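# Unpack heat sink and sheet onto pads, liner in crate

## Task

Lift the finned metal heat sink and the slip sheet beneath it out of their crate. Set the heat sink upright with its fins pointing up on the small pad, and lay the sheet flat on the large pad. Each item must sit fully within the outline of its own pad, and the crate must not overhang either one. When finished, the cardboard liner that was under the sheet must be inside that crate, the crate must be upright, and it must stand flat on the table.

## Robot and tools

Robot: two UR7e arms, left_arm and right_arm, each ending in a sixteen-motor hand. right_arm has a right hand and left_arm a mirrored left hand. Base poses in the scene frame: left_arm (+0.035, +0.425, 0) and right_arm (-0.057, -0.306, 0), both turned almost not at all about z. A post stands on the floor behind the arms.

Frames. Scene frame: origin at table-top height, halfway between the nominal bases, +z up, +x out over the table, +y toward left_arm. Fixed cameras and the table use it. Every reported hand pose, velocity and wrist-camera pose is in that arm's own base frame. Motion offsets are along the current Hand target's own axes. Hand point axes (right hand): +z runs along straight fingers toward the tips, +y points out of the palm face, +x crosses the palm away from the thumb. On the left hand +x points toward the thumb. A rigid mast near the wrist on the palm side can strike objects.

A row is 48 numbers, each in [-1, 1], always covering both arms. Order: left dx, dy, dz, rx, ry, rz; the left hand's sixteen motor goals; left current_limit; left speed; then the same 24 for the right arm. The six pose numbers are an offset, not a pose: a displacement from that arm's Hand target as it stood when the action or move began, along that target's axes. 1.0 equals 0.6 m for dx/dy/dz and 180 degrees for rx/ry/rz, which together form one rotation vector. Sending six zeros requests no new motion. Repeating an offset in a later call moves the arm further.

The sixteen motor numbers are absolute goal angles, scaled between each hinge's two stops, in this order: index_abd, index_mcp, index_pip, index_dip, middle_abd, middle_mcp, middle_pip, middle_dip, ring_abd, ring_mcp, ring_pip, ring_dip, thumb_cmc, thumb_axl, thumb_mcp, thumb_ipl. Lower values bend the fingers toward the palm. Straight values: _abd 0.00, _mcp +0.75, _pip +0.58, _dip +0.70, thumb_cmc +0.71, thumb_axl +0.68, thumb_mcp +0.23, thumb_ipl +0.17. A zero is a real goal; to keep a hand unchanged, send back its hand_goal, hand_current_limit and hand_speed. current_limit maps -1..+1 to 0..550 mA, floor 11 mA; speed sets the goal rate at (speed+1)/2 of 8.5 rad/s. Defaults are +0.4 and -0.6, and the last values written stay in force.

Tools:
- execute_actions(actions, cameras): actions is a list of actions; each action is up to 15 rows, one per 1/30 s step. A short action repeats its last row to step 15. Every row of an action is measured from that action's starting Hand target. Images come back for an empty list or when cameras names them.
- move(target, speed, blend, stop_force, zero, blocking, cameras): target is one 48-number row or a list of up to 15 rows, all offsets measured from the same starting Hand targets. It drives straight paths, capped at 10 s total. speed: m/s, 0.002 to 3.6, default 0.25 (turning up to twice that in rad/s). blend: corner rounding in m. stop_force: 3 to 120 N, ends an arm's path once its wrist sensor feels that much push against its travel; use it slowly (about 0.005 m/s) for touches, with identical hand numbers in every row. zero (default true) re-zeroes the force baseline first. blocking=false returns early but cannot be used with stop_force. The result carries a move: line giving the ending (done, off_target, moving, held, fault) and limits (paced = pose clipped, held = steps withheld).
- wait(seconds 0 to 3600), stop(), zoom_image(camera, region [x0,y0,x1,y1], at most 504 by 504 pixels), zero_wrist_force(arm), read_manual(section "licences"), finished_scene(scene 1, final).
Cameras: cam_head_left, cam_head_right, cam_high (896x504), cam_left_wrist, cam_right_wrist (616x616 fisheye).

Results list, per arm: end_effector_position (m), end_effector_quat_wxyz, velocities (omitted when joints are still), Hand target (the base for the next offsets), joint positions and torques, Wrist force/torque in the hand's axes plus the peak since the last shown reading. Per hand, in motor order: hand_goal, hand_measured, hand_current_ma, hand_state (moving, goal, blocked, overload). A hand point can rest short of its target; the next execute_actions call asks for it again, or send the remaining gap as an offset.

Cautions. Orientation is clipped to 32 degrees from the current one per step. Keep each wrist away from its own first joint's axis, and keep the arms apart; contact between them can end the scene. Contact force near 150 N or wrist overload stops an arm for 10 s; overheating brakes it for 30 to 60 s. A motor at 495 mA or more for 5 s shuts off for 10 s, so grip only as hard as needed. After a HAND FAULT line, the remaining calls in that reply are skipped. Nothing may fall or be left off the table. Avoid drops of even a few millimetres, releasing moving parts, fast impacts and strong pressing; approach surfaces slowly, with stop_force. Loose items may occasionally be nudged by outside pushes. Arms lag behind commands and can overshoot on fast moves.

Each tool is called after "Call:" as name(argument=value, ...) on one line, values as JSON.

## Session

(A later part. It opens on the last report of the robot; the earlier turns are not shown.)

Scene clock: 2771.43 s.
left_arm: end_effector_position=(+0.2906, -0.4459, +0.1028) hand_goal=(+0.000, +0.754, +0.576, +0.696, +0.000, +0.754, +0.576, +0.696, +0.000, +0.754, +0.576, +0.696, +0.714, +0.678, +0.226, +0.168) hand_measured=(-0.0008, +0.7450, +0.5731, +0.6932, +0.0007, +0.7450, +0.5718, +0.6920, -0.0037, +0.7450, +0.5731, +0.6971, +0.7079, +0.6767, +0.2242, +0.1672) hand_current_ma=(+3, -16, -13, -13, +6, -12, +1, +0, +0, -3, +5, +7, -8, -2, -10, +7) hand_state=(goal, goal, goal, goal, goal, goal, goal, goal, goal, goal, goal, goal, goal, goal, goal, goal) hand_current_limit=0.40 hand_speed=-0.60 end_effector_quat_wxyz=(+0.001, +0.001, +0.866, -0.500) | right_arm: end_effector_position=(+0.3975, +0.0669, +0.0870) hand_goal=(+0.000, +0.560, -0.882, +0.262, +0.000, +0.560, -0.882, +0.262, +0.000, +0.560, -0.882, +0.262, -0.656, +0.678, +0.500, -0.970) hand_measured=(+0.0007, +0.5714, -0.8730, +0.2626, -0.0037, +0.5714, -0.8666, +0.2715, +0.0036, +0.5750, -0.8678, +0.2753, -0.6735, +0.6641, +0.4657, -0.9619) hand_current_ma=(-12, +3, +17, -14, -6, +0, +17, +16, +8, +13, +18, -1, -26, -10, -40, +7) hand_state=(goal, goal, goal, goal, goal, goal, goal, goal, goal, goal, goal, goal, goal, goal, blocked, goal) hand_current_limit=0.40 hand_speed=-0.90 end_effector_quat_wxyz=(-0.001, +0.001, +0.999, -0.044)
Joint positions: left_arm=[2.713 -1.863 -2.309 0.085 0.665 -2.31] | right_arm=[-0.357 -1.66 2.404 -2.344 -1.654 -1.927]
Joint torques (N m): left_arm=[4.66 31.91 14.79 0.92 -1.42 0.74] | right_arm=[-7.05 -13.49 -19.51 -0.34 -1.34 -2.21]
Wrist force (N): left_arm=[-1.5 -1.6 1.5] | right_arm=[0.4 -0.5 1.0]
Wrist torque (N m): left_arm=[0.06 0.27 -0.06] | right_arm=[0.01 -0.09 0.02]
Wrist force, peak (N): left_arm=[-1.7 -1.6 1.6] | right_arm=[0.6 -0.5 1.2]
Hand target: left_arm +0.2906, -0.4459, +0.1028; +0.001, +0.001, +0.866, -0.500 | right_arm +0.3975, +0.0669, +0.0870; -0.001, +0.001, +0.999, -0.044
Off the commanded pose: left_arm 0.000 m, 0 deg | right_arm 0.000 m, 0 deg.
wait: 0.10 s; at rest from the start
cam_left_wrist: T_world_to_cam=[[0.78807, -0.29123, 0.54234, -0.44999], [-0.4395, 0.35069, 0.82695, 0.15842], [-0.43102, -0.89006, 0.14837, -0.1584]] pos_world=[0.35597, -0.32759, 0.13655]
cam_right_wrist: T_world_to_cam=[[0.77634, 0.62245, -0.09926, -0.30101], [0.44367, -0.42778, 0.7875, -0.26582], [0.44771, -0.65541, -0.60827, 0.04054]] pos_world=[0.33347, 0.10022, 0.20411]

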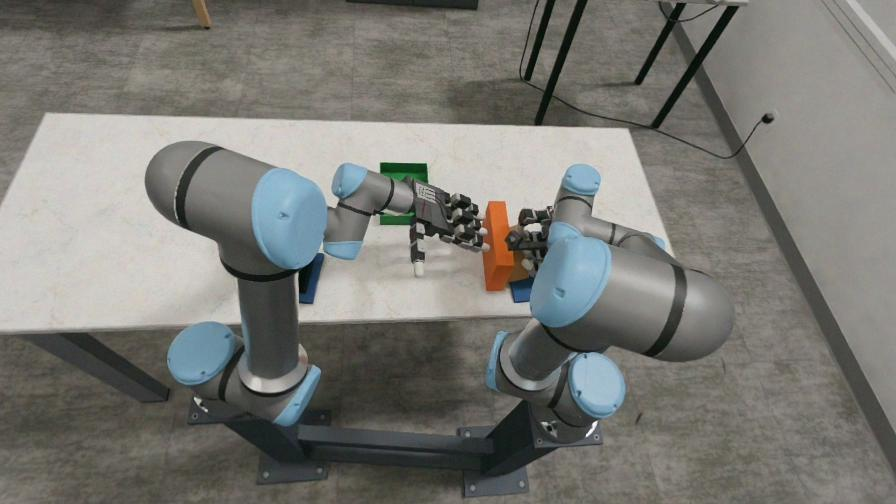

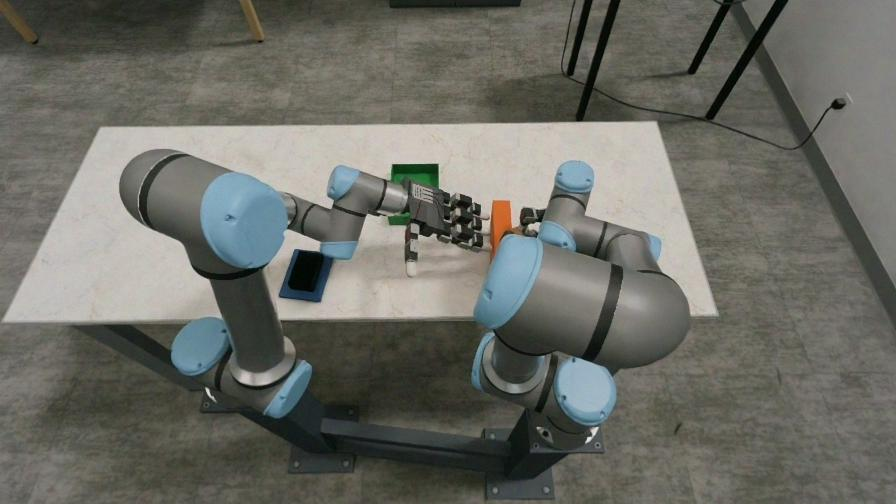

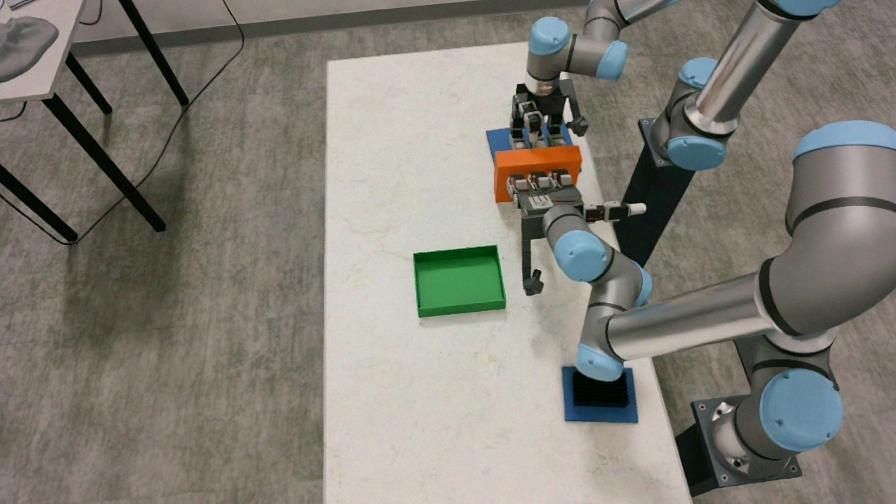

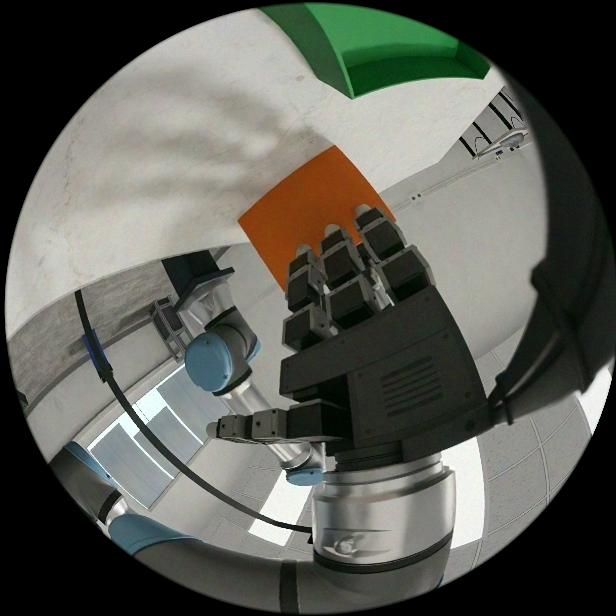

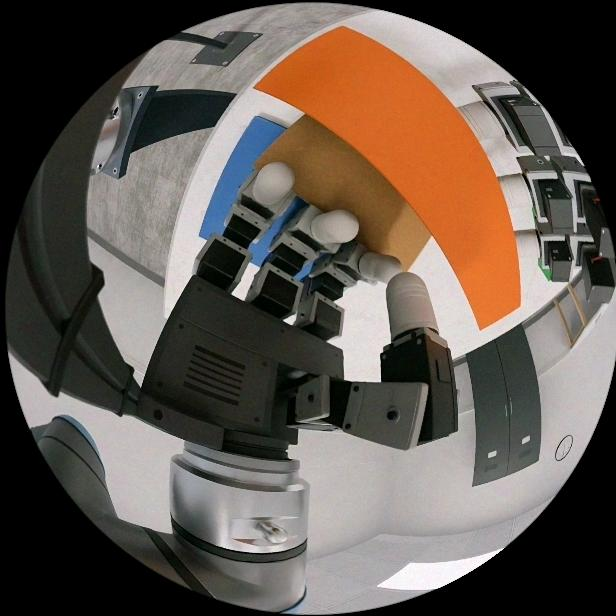

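Call:
move(target=[0,0,0,0,0,0,0,0.754,0.576,0.696,0,0.754,0.576,0.696,0,0.754,0.576,0.696,0.714,0.678,0.226,0.168,0.4,-0.6, 0,-0.0015,-0.0166,0,0,0,0,0.56,-0.883,0.261,0,0.56,-0.883,0.261,0,0.56,-0.883,0.261,-0.657,0.677,0.5,-0.97,0.4,-0.9], speed=0.02, cameras=["cam_right_wrist","cam_head_left"])

Call:
zoom_image(camera="cam_right_wrist", region=[230, 100, 450, 300])

Call:
zoom_image(camera="cam_head_left", region=[490, 200, 560, 310])

Scene clock: 2791.77 s.
left_arm: end_effector_position=(+0.2906, -0.4459, +0.1028) hand_goal=(+0.000, +0.754, +0.576, +0.696, +0.000, +0.754, +0.576, +0.696, +0.000, +0.754, +0.576, +0.696, +0.714, +0.678, +0.226, +0.168) hand_measured=(-0.0023, +0.7438, +0.5731, +0.6920, -0.0008, +0.7450, +0.5731, +0.6920, -0.0023, +0.7474, +0.5731, +0.6958, +0.7067, +0.6777, +0.2242, +0.1681) hand_current_ma=(+3, -21, -9, -11, +8, -8, +4, -2, -3, -7, +1, +5, -8, -1, -6, +9) hand_state=(goal, goal, goal, goal, goal, goal, goal, goal, goal, goal, goal, goal, goal, goal, goal, goal) hand_current_limit=0.40 hand_speed=-0.60 end_effector_quat_wxyz=(+0.001, +0.001, +0.866, -0.500) | right_arm: end_effector_position=(+0.3975, +0.0669, +0.0971) hand_goal=(+0.000, +0.560, -0.882, +0.262, +0.000, +0.560, -0.882, +0.262, +0.000, +0.560, -0.882, +0.262, -0.656, +0.678, +0.500, -0.970) hand_measured=(+0.0007, +0.5702, -0.8730, +0.2613, -0.0037, +0.5714, -0.8666, +0.2715, +0.0036, +0.5750, -0.8678, +0.2753, -0.6735, +0.6630, +0.4647, -0.9628) hand_current_ma=(-8, +11, +2, +3, -8, -5, +4, +28, -6, +27, +23, -3, -17, -26, -33, +17) hand_state=(goal, goal, goal, goal, goal, goal, goal, goal, goal, goal, goal, goal, goal, goal, blocked, goal) hand_current_limit=0.40 hand_speed=-0.90 end_effector_quat_wxyz=(-0.001, +0.001, +0.999, -0.044) end_effector_velocity=(+0.001, +0.000, -0.001) end_effector_angular_velocity=(-0.001, -0.003, +0.001)
Joint positions: left_arm=[2.713 -1.863 -2.309 0.085 0.665 -2.31] | right_arm=[-0.357 -1.683 2.389 -2.306 -1.654 -1.928]
Joint velocities: left_arm=[within noise] | right_arm=[0 0.003 0.002 -0.008 0 0]
Joint torques (N m): left_arm=[4.08 32.64 15.67 1.01 -1.3 0.6] | right_arm=[-7.44 -7.59 -9.21 -5.21 -0.77 -2.22]
Wrist force (N): left_arm=[-1.6 -1.6 1.4] | right_arm=[0.5 -0.5 0.8]
Wrist torque (N m): left_arm=[0.07 0.28 -0.07] | right_arm=[0.03 -0.10 0.02]
Wrist force, peak (N): left_arm=[-1.6 -1.8 1.3] | right_arm=[0.7 -0.4 1.2]
Hand target: left_arm +0.2906, -0.4459, +0.1028; +0.001, +0.001, +0.866, -0.500 | right_arm +0.3975, +0.0669, +0.0970; -0.001, +0.001, +0.999, -0.044
Off the commanded pose: left_arm 0.000 m, 0 deg | right_arm 0.000 m, 0 deg.
move: done
cam_right_wrist: T_world_to_cam=[[0.77631, 0.62249, -0.0992, -0.30002], [0.44364, -0.42776, 0.78753, -0.27393], [0.44779, -0.65538, -0.60824, 0.0466]] pos_world=[0.33357, 0.10012, 0.21431]
Images, in order (width x height): cam_head_left 896x504, cam_right_wrist 616x616.

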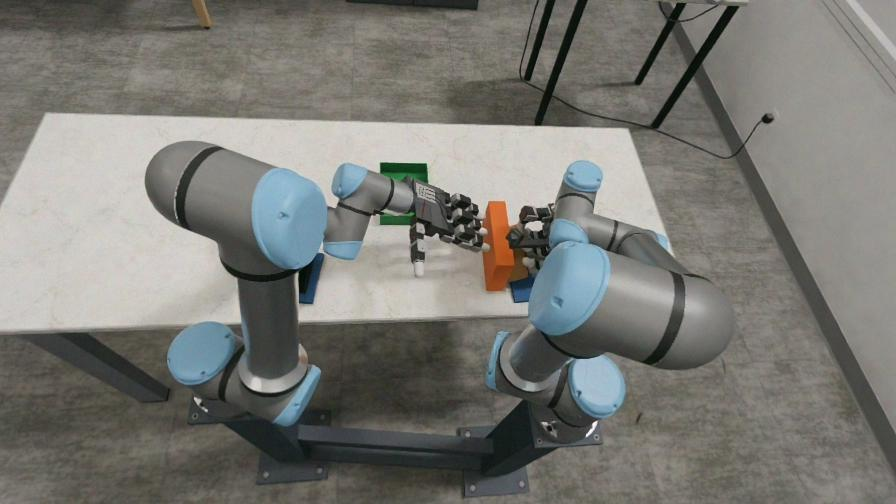

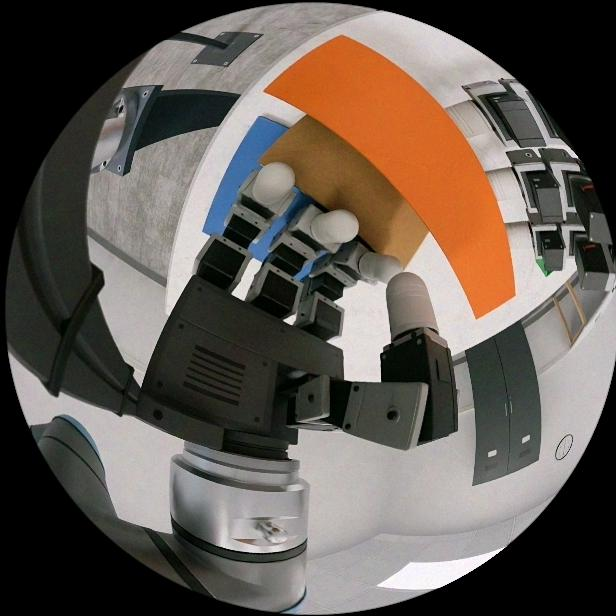

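Scaled by 2.291 from the camera's image (finer frame: 880x880).

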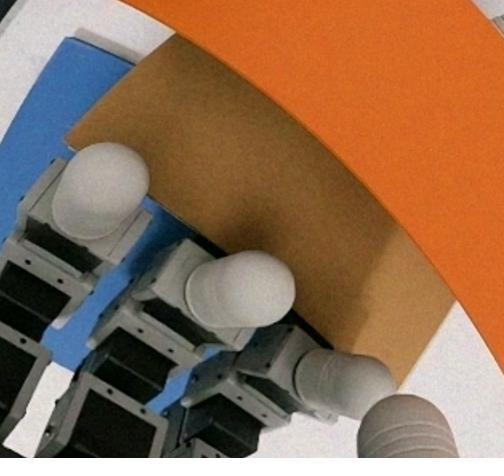

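Scaled by 4.582 from the camera's image (finer frame: 1280x720).

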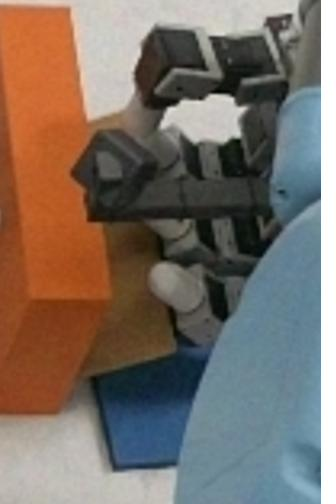

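Call:
move(target=[0,0,0,0,0,0,0,0.754,0.576,0.696,0,0.754,0.576,0.696,0,0.754,0.576,0.696,0.714,0.678,0.226,0.168,0.4,-0.6, 0,0,0,0,0,0,0,0.56,-0.883,-0.9,0,0.56,-0.883,-0.9,0,0.56,-0.883,-0.9,-0.657,0.677,0.5,-0.97,0.4,-0.9], speed=0.02, cameras=["cam_right_wrist","cam_head_left"])

Call:
zoom_image(camera="cam_right_wrist", region=[230, 100, 450, 300])

Call:
zoom_image(camera="cam_head_left", region=[460, 180, 580, 310])

Scene clock: 2854.70 s.
left_arm: end_effector_position=(+0.2906, -0.4459, +0.1028) hand_goal=(+0.000, +0.754, +0.576, +0.696, +0.000, +0.754, +0.576, +0.696, +0.000, +0.754, +0.576, +0.696, +0.714, +0.678, +0.226, +0.168) hand_measured=(-0.0023, +0.7450, +0.5731, +0.6932, +0.0007, +0.7462, +0.5731, +0.6920, -0.0023, +0.7462, +0.5731, +0.6958, +0.7079, +0.6777, +0.2232, +0.1672) hand_current_ma=(+4, -17, -14, -8, +5, -9, -1, +1, -3, -6, +2, -2, -10, +1, -9, +6) hand_state=(goal, goal, goal, goal, goal, goal, goal, goal, goal, goal, goal, goal, goal, goal, goal, goal) hand_current_limit=0.40 hand_speed=-0.60 end_effector_quat_wxyz=(+0.001, +0.001, +0.866, -0.500) | right_arm: end_effector_position=(+0.3975, +0.0669, +0.0970) hand_goal=(+0.000, +0.560, -0.882, -0.900, +0.000, +0.560, -0.882, -0.900, +0.000, +0.560, -0.882, -0.900, -0.656, +0.678, +0.500, -0.970) hand_measured=(+0.0007, +0.5714, -0.8653, -0.8280, -0.0037, +0.5714, -0.8640, -0.8293, +0.0036, +0.5750, -0.8653, -0.8280, -0.6722, +0.6630, +0.4657, -0.9628) hand_current_ma=(-9, +6, +11, +53, -12, -6, +13, +56, -7, +5, +24, +52, -13, -31, -36, +13) hand_state=(goal, goal, goal, blocked, goal, goal, goal, blocked, goal, goal, goal, blocked, goal, goal, blocked, goal) hand_current_limit=0.40 hand_speed=-0.90 end_effector_quat_wxyz=(-0.001, +0.001, +0.999, -0.044)
Joint positions: left_arm=[2.713 -1.863 -2.309 0.085 0.665 -2.31] | right_arm=[-0.357 -1.683 2.389 -2.307 -1.654 -1.928]
Joint torques (N m): left_arm=[3.69 32.09 17.2 1.09 -1.18 0.45] | right_arm=[-3.91 -6.74 -7.87 -4.96 0.87 -0.75]
Wrist force (N): left_arm=[-1.7 -1.4 1.5] | right_arm=[0.1 -0.6 0.6]
Wrist torque (N m): left_arm=[0.09 0.29 -0.07] | right_arm=[0.05 -0.05 0.00]
Wrist force, peak (N): left_arm=[-1.7 -1.6 1.6] | right_arm=[0.4 -0.9 0.8]
Hand target: left_arm +0.2906, -0.4459, +0.1028; +0.001, +0.001, +0.866, -0.500 | right_arm +0.3975, +0.0669, +0.0970; -0.001, +0.001, +0.999, -0.044
Off the commanded pose: left_arm 0.000 m, 0 deg | right_arm 0.000 m, 0 deg.
move: done
cam_right_wrist: T_world_to_cam=[[0.77634, 0.62245, -0.09926, -0.30009], [0.44367, -0.42778, 0.7875, -0.27373], [0.44771, -0.65541, -0.60827, 0.04658]] pos_world=[0.33357, 0.10022, 0.21411]
Images, in order (width x height): cam_head_left 896x504, cam_right_wrist 616x616.

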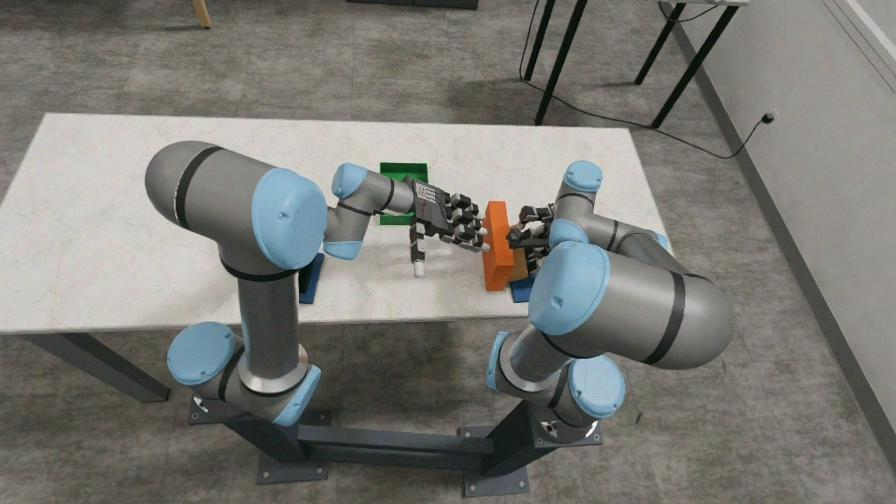

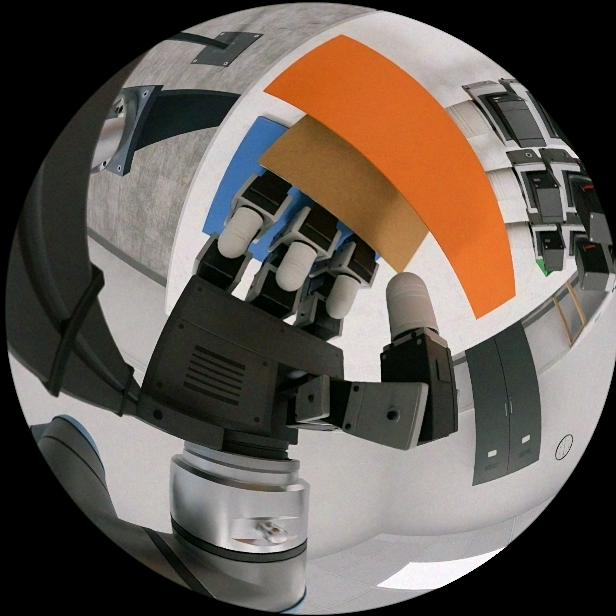

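Scaled by 2.291 from the camera's image (finer frame: 880x880).

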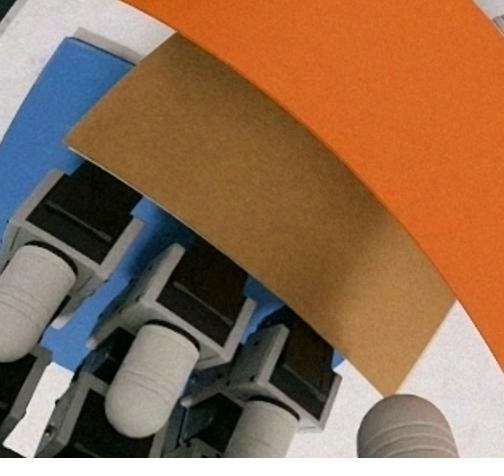

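Scaled by 3.877 from the camera's image (finer frame: 1280x720).

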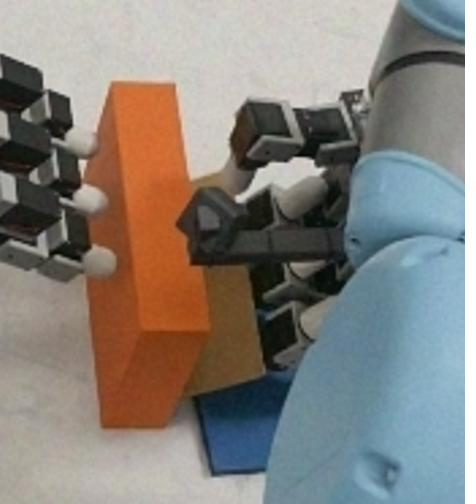

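Call:
execute_actions(actions=[])

Scene clock: 2878.53 s.
left_arm: end_effector_position=(+0.2906, -0.4459, +0.1028) hand_goal=(+0.000, +0.754, +0.576, +0.696, +0.000, +0.754, +0.576, +0.696, +0.000, +0.754, +0.576, +0.696, +0.714, +0.678, +0.226, +0.168) hand_measured=(-0.0023, +0.7450, +0.5731, +0.6932, -0.0008, +0.7450, +0.5718, +0.6920, -0.0037, +0.7462, +0.5744, +0.6971, +0.7067, +0.6777, +0.2242, +0.1681) hand_current_ma=(+7, -16, -12, -18, +5, -10, +4, +1, -1, -1, -1, -1, -9, +1, -2, +6) hand_state=(goal, goal, goal, goal, goal, goal, goal, goal, goal, goal, goal, goal, goal, goal, goal, goal) hand_current_limit=0.40 hand_speed=-0.60 end_effector_quat_wxyz=(+0.001, +0.001, +0.866, -0.500) | right_arm: end_effector_position=(+0.3975, +0.0669, +0.0970) hand_goal=(+0.000, +0.560, -0.882, -0.900, +0.000, +0.560, -0.882, -0.900, +0.000, +0.560, -0.882, -0.900, -0.656, +0.678, +0.500, -0.970) hand_measured=(+0.0007, +0.5702, -0.8653, -0.8280, -0.0037, +0.5714, -0.8653, -0.8293, +0.0036, +0.5750, -0.8653, -0.8280, -0.6722, +0.6630, +0.4657, -0.9628) hand_current_ma=(+2, +13, +10, +48, -6, -5, -1, +70, +0, +5, +28, +53, -13, -22, -32, +13) hand_state=(goal, goal, goal, blocked, goal, goal, goal, blocked, goal, goal, goal, blocked, goal, goal, blocked, goal) hand_current_limit=0.40 hand_speed=-0.90 end_effector_quat_wxyz=(-0.001, +0.001, +0.999, -0.044)
Joint positions: left_arm=[2.713 -1.863 -2.309 0.085 0.665 -2.31] | right_arm=[-0.357 -1.683 2.389 -2.307 -1.654 -1.928]
Joint velocities: within noise
Joint torques (N m): left_arm=[4.47 32.12 17.34 1.18 -1.1 0.26] | right_arm=[-3.02 -6.57 -8.32 -4.73 0.8 -0.13]
Wrist force (N): left_arm=[-1.4 -1.6 1.4] | right_arm=[0.3 -0.7 0.7]
Wrist torque (N m): left_arm=[0.07 0.26 -0.05] | right_arm=[0.03 -0.07 0.02]
Wrist force, peak (N): left_arm=[-1.6 -1.7 1.4] | right_arm=[0.4 -0.9 0.9]
Hand target: left_arm +0.2906, -0.4459, +0.1028; +0.001, +0.001, +0.866, -0.500 | right_arm +0.3975, +0.0669, +0.0970; -0.001, +0.001, +0.999, -0.044
Off the commanded pose: left_arm 0.000 m, 0 deg | right_arm 0.000 m, 0 deg.
camera_calibration:
cam_left_wrist: T_world_to_cam=[[0.78807, -0.29123, 0.54234, -0.44999], [-0.4395, 0.35069, 0.82695, 0.15842], [-0.43102, -0.89006, 0.14837, -0.1584]] pos_world=[0.35597, -0.32759, 0.13655]
cam_right_wrist: T_world_to_cam=[[0.77634, 0.62245, -0.09926, -0.30009], [0.44367, -0.42778, 0.7875, -0.27373], [0.44771, -0.65541, -0.60827, 0.04658]] pos_world=[0.33357, 0.10022, 0.21411]

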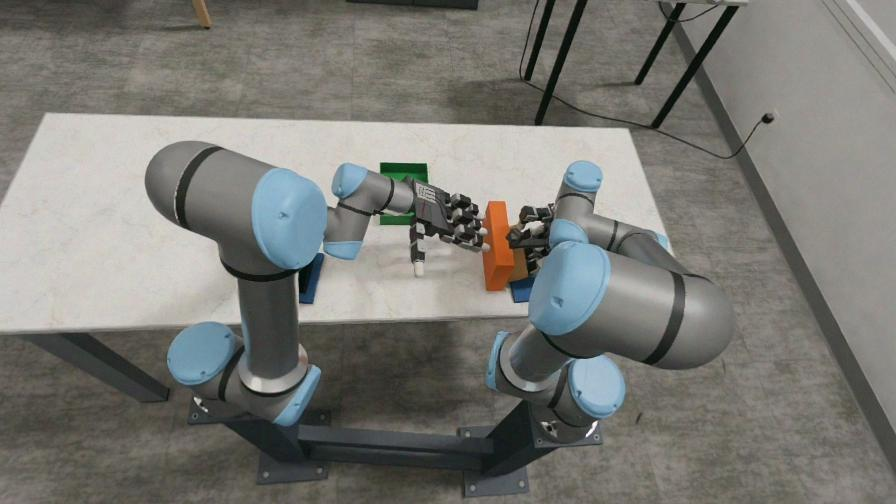

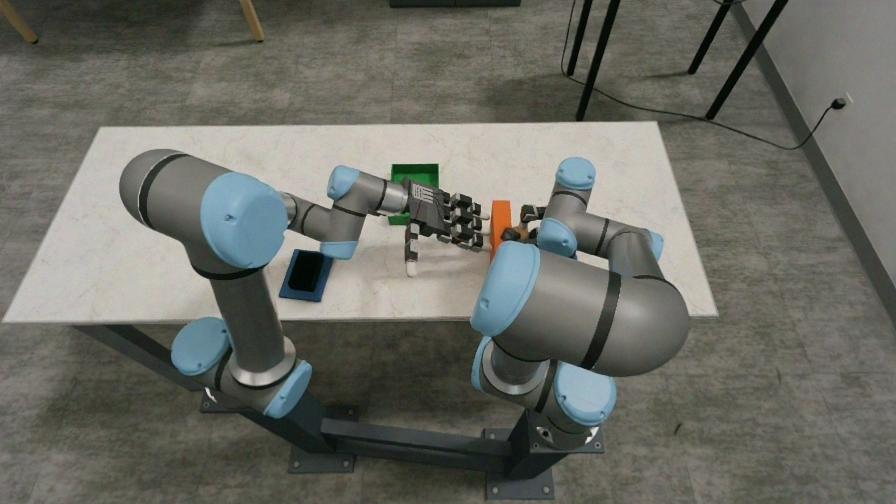

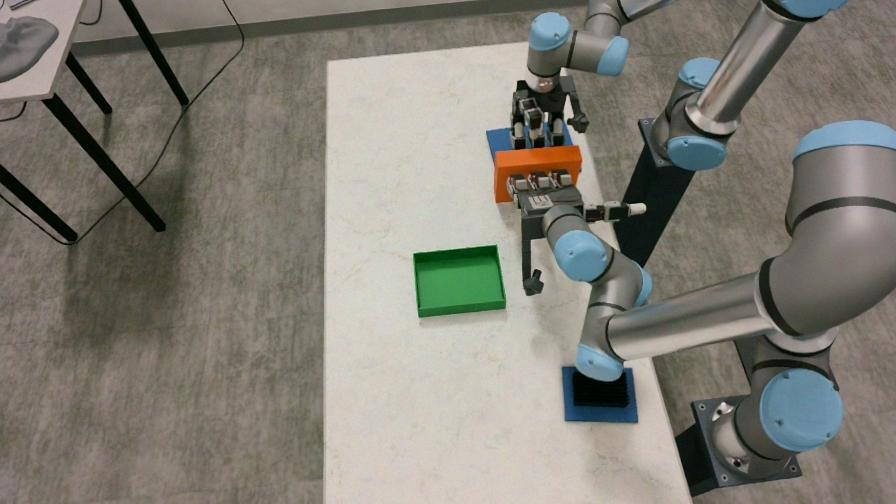

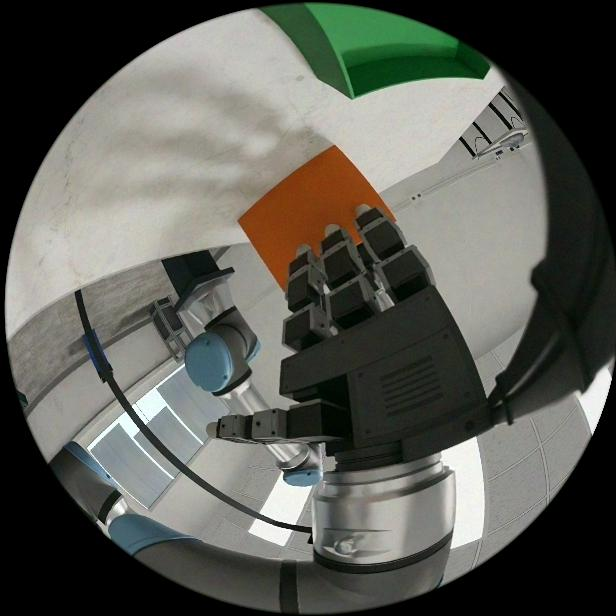

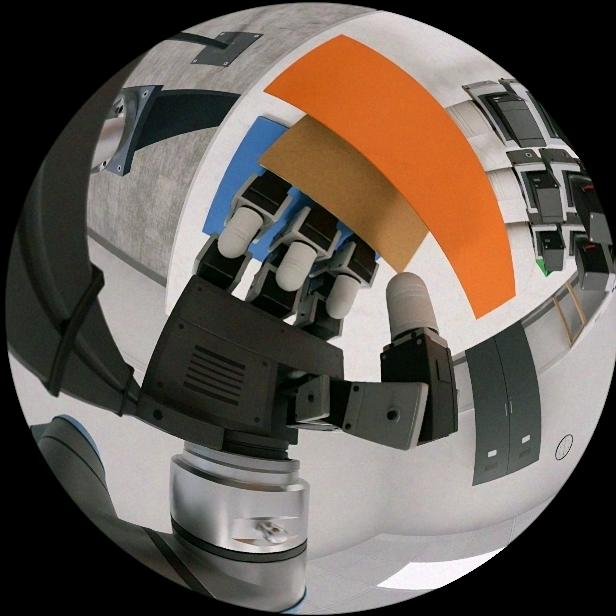

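Call:
zoom_image(camera="cam_head_left", region=[400, 170, 580, 310])

Call:
zoom_image(camera="cam_high", region=[460, 60, 660, 230])

Call:
zoom_image(camera="cam_right_wrist", region=[180, 80, 540, 380])

Scaled by 2.800 from the camera's image (finer frame: 1280x720).

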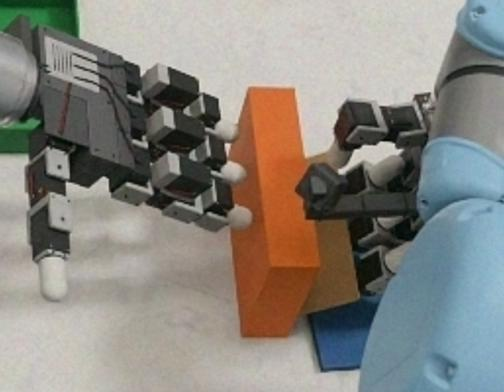

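Scaled by 2.520 from the camera's image (finer frame: 1280x720).

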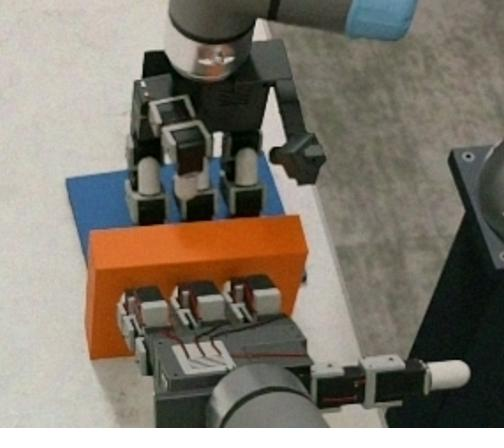

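Scaled by 1.400 from the camera's image (finer frame: 880x880).

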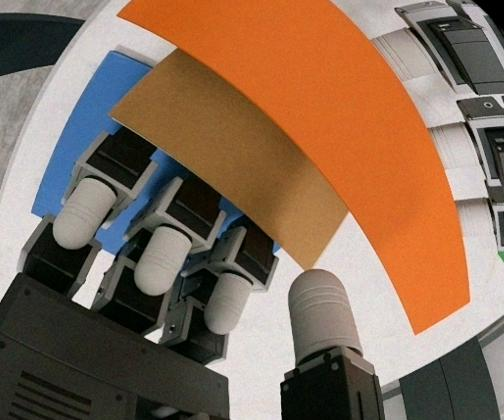

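Call:
move(target=[0,0.015,-0.026,0,0,0,0,0.754,0.576,0.696,0,0.754,0.576,0.696,0,0.754,0.576,0.696,0.714,0.678,0.226,0.168,0.4,-0.6,0,0,0,0,0,0,0,0.56,-0.883,-0.9,0,0.56,-0.883,-0.9,0,0.56,-0.883,-0.9,-0.657,0.677,0.674,-0.9135,0.4,-0.8], speed=0.05)

Call:
move(target=[0,0,0,0,0,0,0,0.754,0.576,0.696,0,0.754,0.576,0.696,0,0.754,0.576,0.696,0.714,0.678,0.226,0.168,0.4,-0.6,0,0.0967,-0.0034,0,0,0,0,0.56,-0.883,-0.9,0,0.56,-0.883,-0.9,0,0.56,-0.883,-0.9,-0.657,0.677,0.674,-0.9135,0.4,-0.8], speed=0.04, cameras=["cam_right_wrist","cam_head_left","cam_high"])

Scene clock: 3050.13 s.
left_arm: end_effector_position=(+0.2905, -0.4279, +0.1028) hand_goal=(+0.000, +0.754, +0.576, +0.696, +0.000, +0.754, +0.576, +0.696, +0.000, +0.754, +0.576, +0.696, +0.714, +0.678, +0.226, +0.168) hand_measured=(-0.0023, +0.7450, +0.5718, +0.6920, +0.0007, +0.7450, +0.5718, +0.6907, -0.0023, +0.7450, +0.5731, +0.6958, +0.7067, +0.6777, +0.2232, +0.1672) hand_current_ma=(+6, -17, -13, -15, +2, -6, +0, +1, -1, -7, +2, +2, -6, -5, -3, +13) hand_state=(goal, goal, goal, goal, goal, goal, goal, goal, goal, goal, goal, goal, goal, goal, goal, goal) hand_current_limit=0.40 hand_speed=-0.60 end_effector_quat_wxyz=(+0.001, +0.001, +0.866, -0.500) | right_arm: end_effector_position=(+0.3975, +0.0669, +0.0970) hand_goal=(+0.000, +0.560, -0.882, -0.900, +0.000, +0.560, -0.882, -0.900, +0.000, +0.560, -0.882, -0.900, -0.656, +0.678, +0.674, -0.914) hand_measured=(+0.0007, +0.5714, -0.8653, -0.8280, -0.0023, +0.5714, -0.8653, -0.8293, +0.0036, +0.5750, -0.8653, -0.8280, -0.6735, +0.6630, +0.6320, -0.9285) hand_current_ma=(-2, +10, +18, +55, -10, +4, +6, +64, -10, +17, +10, +59, -18, -18, -44, -22) hand_state=(goal, goal, goal, blocked, goal, goal, goal, blocked, goal, goal, goal, blocked, goal, goal, blocked, goal) hand_current_limit=0.40 hand_speed=-0.80 end_effector_quat_wxyz=(-0.001, +0.001, +0.999, -0.044)
Joint positions: left_arm=[2.754 -1.828 -2.347 0.042 0.641 -2.253] | right_arm=[-0.357 -1.683 2.389 -2.307 -1.654 -1.928]
Joint torques (N m): left_arm=[-5.87 11.76 24.44 6.57 0.83 -2.07] | right_arm=[-1.8 -7.05 -8.41 -4.41 0.7 0.7]
Wrist force (N): left_arm=[-1.4 -1.7 1.5] | right_arm=[0.1 -0.6 0.7]
Wrist torque (N m): left_arm=[0.06 0.26 -0.13] | right_arm=[0.04 -0.05 0.00]
Wrist force, peak (N): left_arm=[-1.6 -1.8 1.9] | right_arm=[0.7 -1.0 0.6]
Hand target: left_arm +0.2906, -0.4279, +0.1028; +0.001, +0.001, +0.866, -0.500 | right_arm +0.3975, +0.0669, +0.0970; -0.001, +0.001, +0.999, -0.044
Off the commanded pose: left_arm 0.000 m, 0 deg | right_arm 0.000 m, 0 deg.
move: done

Scene clock: 3052.07 s.
left_arm: end_effector_position=(+0.2906, -0.4279, +0.1028) hand_goal=(+0.000, +0.754, +0.576, +0.696, +0.000, +0.754, +0.576, +0.696, +0.000, +0.754, +0.576, +0.696, +0.714, +0.678, +0.226, +0.168) hand_measured=(+0.0051, +0.7462, +0.5770, +0.6983, +0.0007, +0.7462, +0.5731, +0.6907, -0.0023, +0.7450, +0.5744, +0.6971, +0.7067, +0.6767, +0.2242, +0.1681) hand_current_ma=(+7, -17, -8, -5, +3, -15, +3, +0, +0, -10, +5, +1, -8, -2, -6, +15) hand_state=(goal, goal, goal, goal, goal, goal, goal, goal, goal, goal, goal, goal, goal, goal, goal, goal) hand_current_limit=0.40 hand_speed=-0.60 end_effector_quat_wxyz=(+0.001, +0.001, +0.866, -0.500) | right_arm: end_effector_position=(+0.3976, +0.1249, +0.0939) hand_goal=(+0.000, +0.560, -0.882, -0.900, +0.000, +0.560, -0.882, -0.900, +0.000, +0.560, -0.882, -0.900, -0.656, +0.678, +0.674, -0.914) hand_measured=(+0.0007, +0.5690, -0.8653, -0.8280, -0.0023, +0.5726, -0.8640, -0.8293, +0.0051, +0.5774, -0.8627, -0.8305, -0.6722, +0.6641, +0.6320, -0.9285) hand_current_ma=(-7, +7, +18, +46, +4, +8, +1, +65, +7, +20, +11, +31, -15, -36, -49, -2) hand_state=(goal, goal, goal, blocked, goal, goal, goal, blocked, goal, goal, goal, blocked, goal, goal, blocked, goal) hand_current_limit=0.40 hand_speed=-0.80 end_effector_quat_wxyz=(-0.001, +0.001, +0.999, -0.044)
Joint positions: left_arm=[2.754 -1.828 -2.347 0.042 0.641 -2.253] | right_arm=[-0.199 -1.665 2.38 -2.302 -1.657 -1.769]
Joint torques (N m): left_arm=[-0.43 13.48 21.92 5.15 0.33 2.42] | right_arm=[-1.94 -20.68 -12.62 -1.34 -1 -1.92]
Wrist force (N): left_arm=[-1.4 -1.9 1.1] | right_arm=[0.2 -0.2 0.9]
Wrist torque (N m): left_arm=[0.06 0.26 -0.12] | right_arm=[0.09 -0.06 -0.01]
Wrist force, peak (N): left_arm=[-1.3 -3.9 -0.2] | right_arm=[0.1 -4.4 -1.1]
Hand target: left_arm +0.2906, -0.4279, +0.1028; +0.001, +0.001, +0.866, -0.500 | right_arm +0.3976, +0.1249, +0.0939; -0.001, +0.001, +0.999, -0.044
Off the commanded pose: left_arm 0.000 m, 0 deg | right_arm 0.000 m, 0 deg.
move: done
cam_right_wrist: T_world_to_cam=[[0.77634, 0.62245, -0.09926, -0.33651], [0.44367, -0.42778, 0.7875, -0.24665], [0.44771, -0.65541, -0.60827, 0.08266]] pos_world=[0.33367, 0.15812, 0.21111]
Images, in order (width x height): cam_head_left 896x504, cam_high 896x504, cam_right_wrist 616x616.

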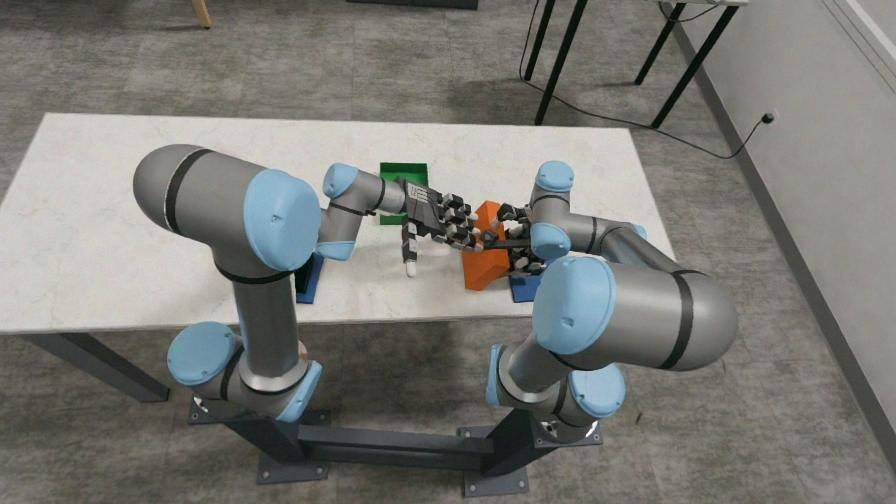

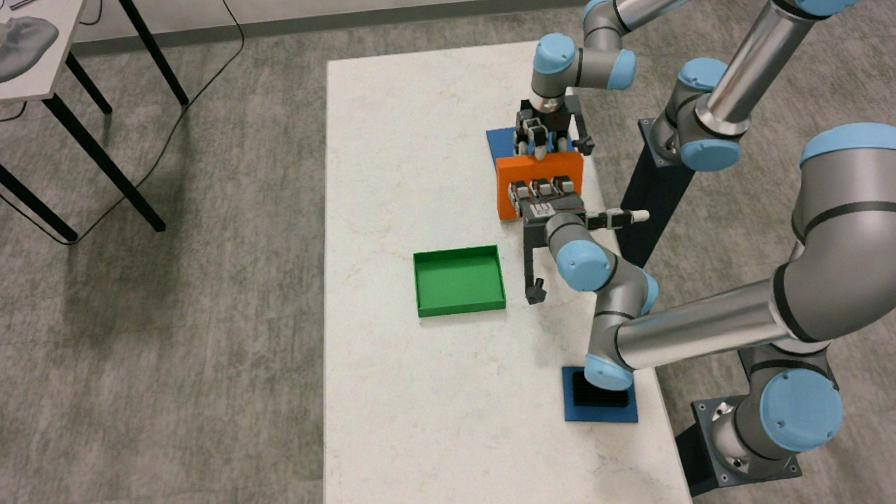

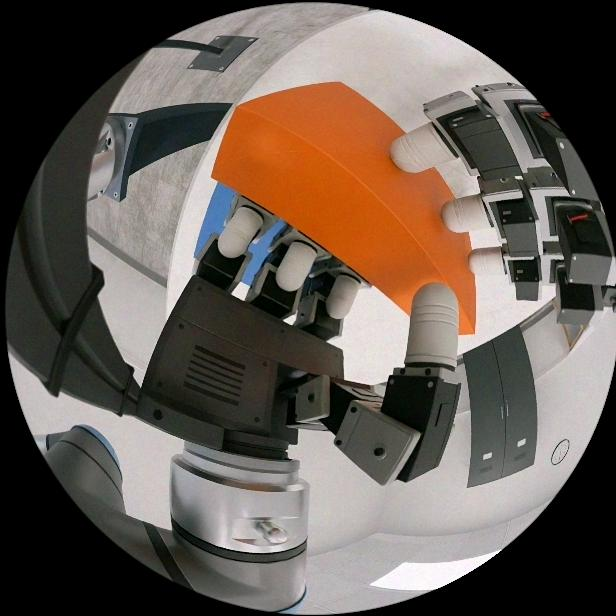

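Call:
zoom_image(camera="cam_head_left", region=[400, 170, 580, 310])

Call:
zoom_image(camera="cam_high", region=[460, 60, 660, 230])

Call:
zoom_image(camera="cam_right_wrist", region=[180, 80, 540, 380])

Scaled by 2.800 from the camera's image (finer frame: 1280x720).

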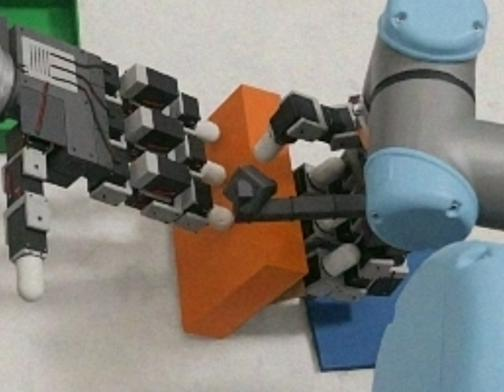

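Scaled by 2.520 from the camera's image (finer frame: 1280x720).

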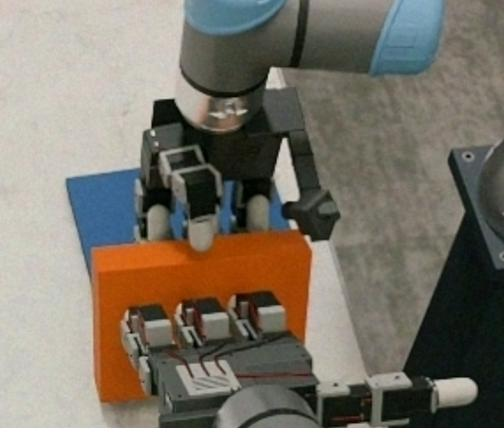

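Scaled by 1.400 from the camera's image (finer frame: 880x880).

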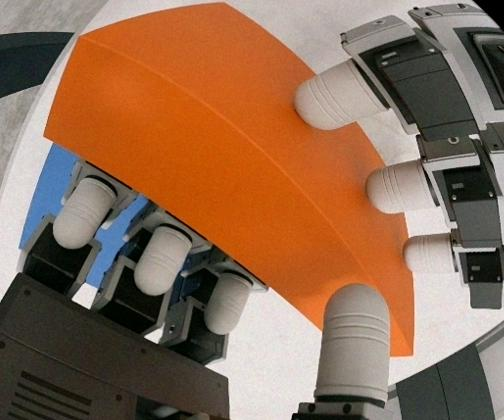

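Call:
wait(seconds=0.1, cameras=["cam_head_right","cam_head_left","cam_left_wrist","cam_high"])

Call:
zoom_image(camera="cam_head_right", region=[420, 170, 600, 310])

Call:
zoom_image(camera="cam_left_wrist", region=[140, 90, 500, 390])

Call:
zoom_image(camera="cam_head_left", region=[450, 190, 550, 300])

Scene clock: 3073.70 s.
left_arm: end_effector_position=(+0.2906, -0.4279, +0.1028) hand_goal=(+0.000, +0.754, +0.576, +0.696, +0.000, +0.754, +0.576, +0.696, +0.000, +0.754, +0.576, +0.696, +0.714, +0.678, +0.226, +0.168) hand_measured=(+0.0065, +0.7450, +0.5770, +0.6996, -0.0008, +0.7462, +0.5731, +0.6907, -0.0023, +0.7450, +0.5731, +0.6958, +0.7067, +0.6777, +0.2232, +0.1681) hand_current_ma=(+12, -20, -7, -6, +5, -11, +1, +2, -2, -4, -1, +6, -11, -6, -7, +9) hand_state=(goal, goal, goal, goal, goal, goal, goal, goal, goal, goal, goal, goal, goal, goal, goal, goal) hand_current_limit=0.40 hand_speed=-0.60 end_effector_quat_wxyz=(+0.001, +0.001, +0.866, -0.500) | right_arm: end_effector_position=(+0.3976, +0.1249, +0.0939) hand_goal=(+0.000, +0.560, -0.882, -0.900, +0.000, +0.560, -0.882, -0.900, +0.000, +0.560, -0.882, -0.900, -0.656, +0.678, +0.674, -0.914) hand_measured=(+0.0007, +0.5690, -0.8653, -0.8280, -0.0023, +0.5726, -0.8640, -0.8280, +0.0051, +0.5786, -0.8627, -0.8318, -0.6722, +0.6630, +0.6320, -0.9285) hand_current_ma=(-7, +8, +6, +49, +0, +2, +8, +64, -5, +17, +21, +44, -15, -19, -40, -12) hand_state=(goal, goal, goal, blocked, goal, goal, goal, blocked, goal, goal, goal, blocked, goal, goal, blocked, goal) hand_current_limit=0.40 hand_speed=-0.80 end_effector_quat_wxyz=(-0.001, +0.001, +0.999, -0.044)
Joint positions: left_arm=[2.754 -1.828 -2.347 0.042 0.641 -2.253] | right_arm=[-0.199 -1.665 2.38 -2.302 -1.657 -1.769]
Joint torques (N m): left_arm=[2.34 17.79 18.12 2.7 -1.45 2.56] | right_arm=[3.96 -22.58 -8.03 -4.9 0.94 -2.37]
Wrist force (N): left_arm=[-1.5 -1.8 1.2] | right_arm=[0.3 0.0 0.7]
Wrist torque (N m): left_arm=[0.07 0.27 -0.13] | right_arm=[0.13 -0.08 0.01]
Wrist force, peak (N): left_arm=[-1.7 -1.9 1.1] | right_arm=[0.3 -0.3 1.1]
Hand target: left_arm +0.2906, -0.4279, +0.1028; +0.001, +0.001, +0.866, -0.500 | right_arm +0.3976, +0.1249, +0.0939; -0.001, +0.001, +0.999, -0.044
Off the commanded pose: left_arm 0.000 m, 0 deg | right_arm 0.000 m, 0 deg.
wait: 0.10 s; at rest from the start
cam_left_wrist: T_world_to_cam=[[0.78808, -0.2912, 0.54234, -0.44474], [-0.43952, 0.35066, 0.82696, 0.1521], [-0.43099, -0.89008, 0.14836, -0.14239]] pos_world=[0.35597, -0.30958, 0.13655]
Images, in order (width x height): cam_head_left 896x504, cam_head_right 896x504, cam_high 896x504, cam_left_wrist 616x616.

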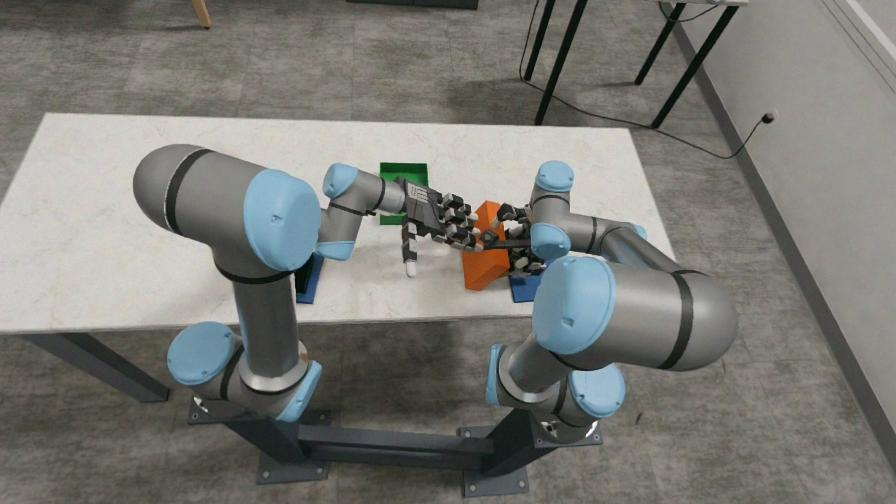

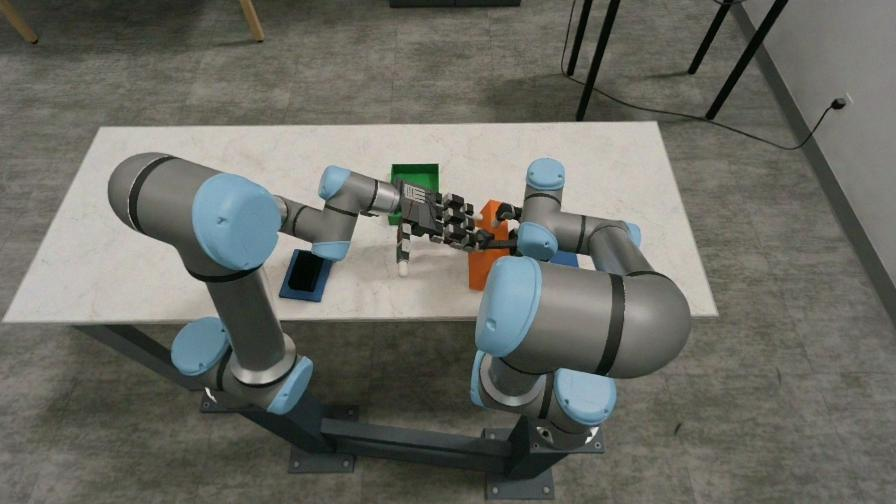

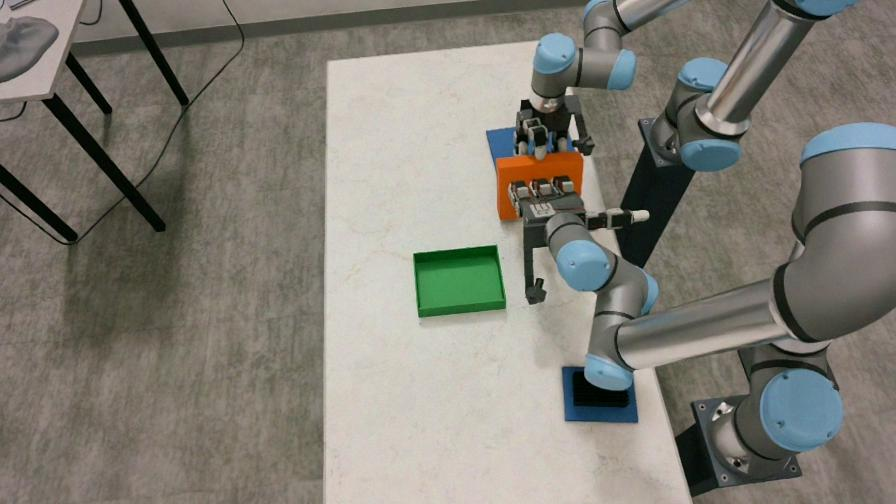

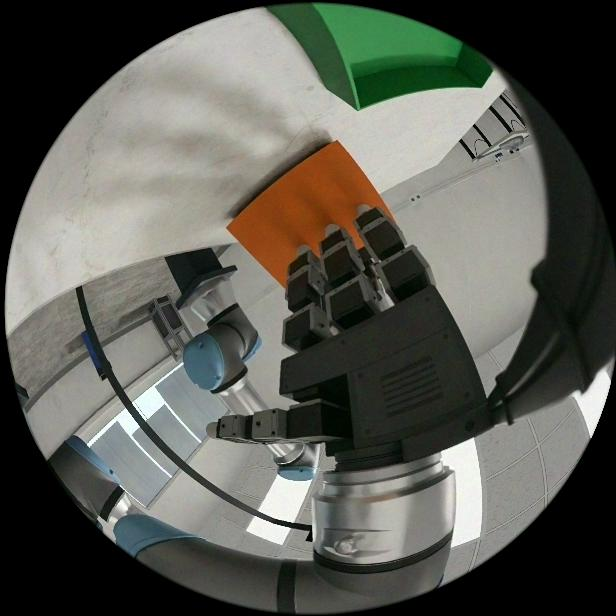

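Scaled by 2.800 from the camera's image (finer frame: 1280x720).

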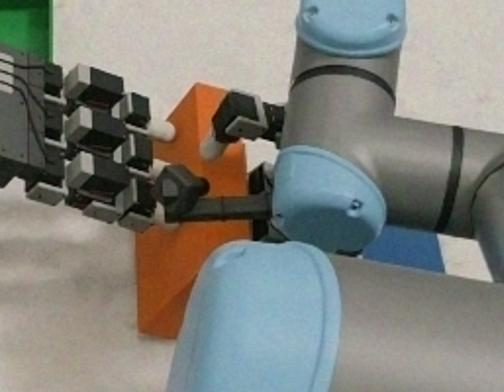

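Scaled by 1.400 from the camera's image (finer frame: 880x880).

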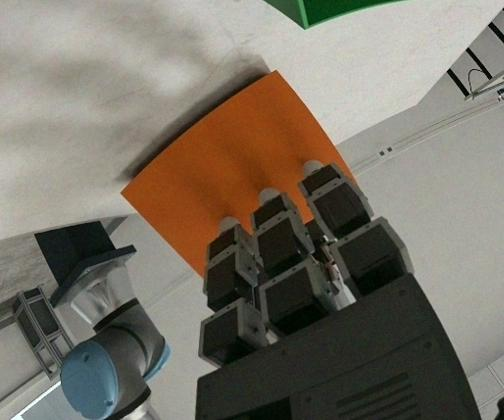

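Scaled by 4.582 from the camera's image (finer frame: 1280x720).

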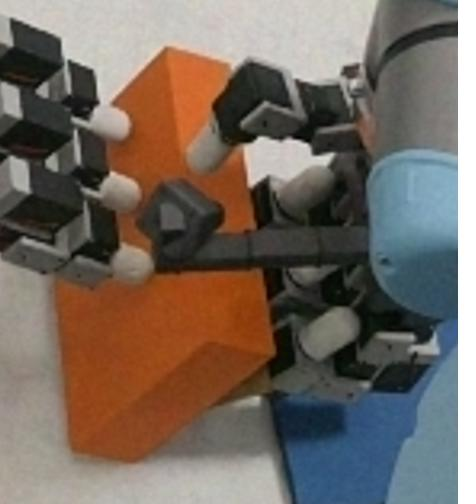

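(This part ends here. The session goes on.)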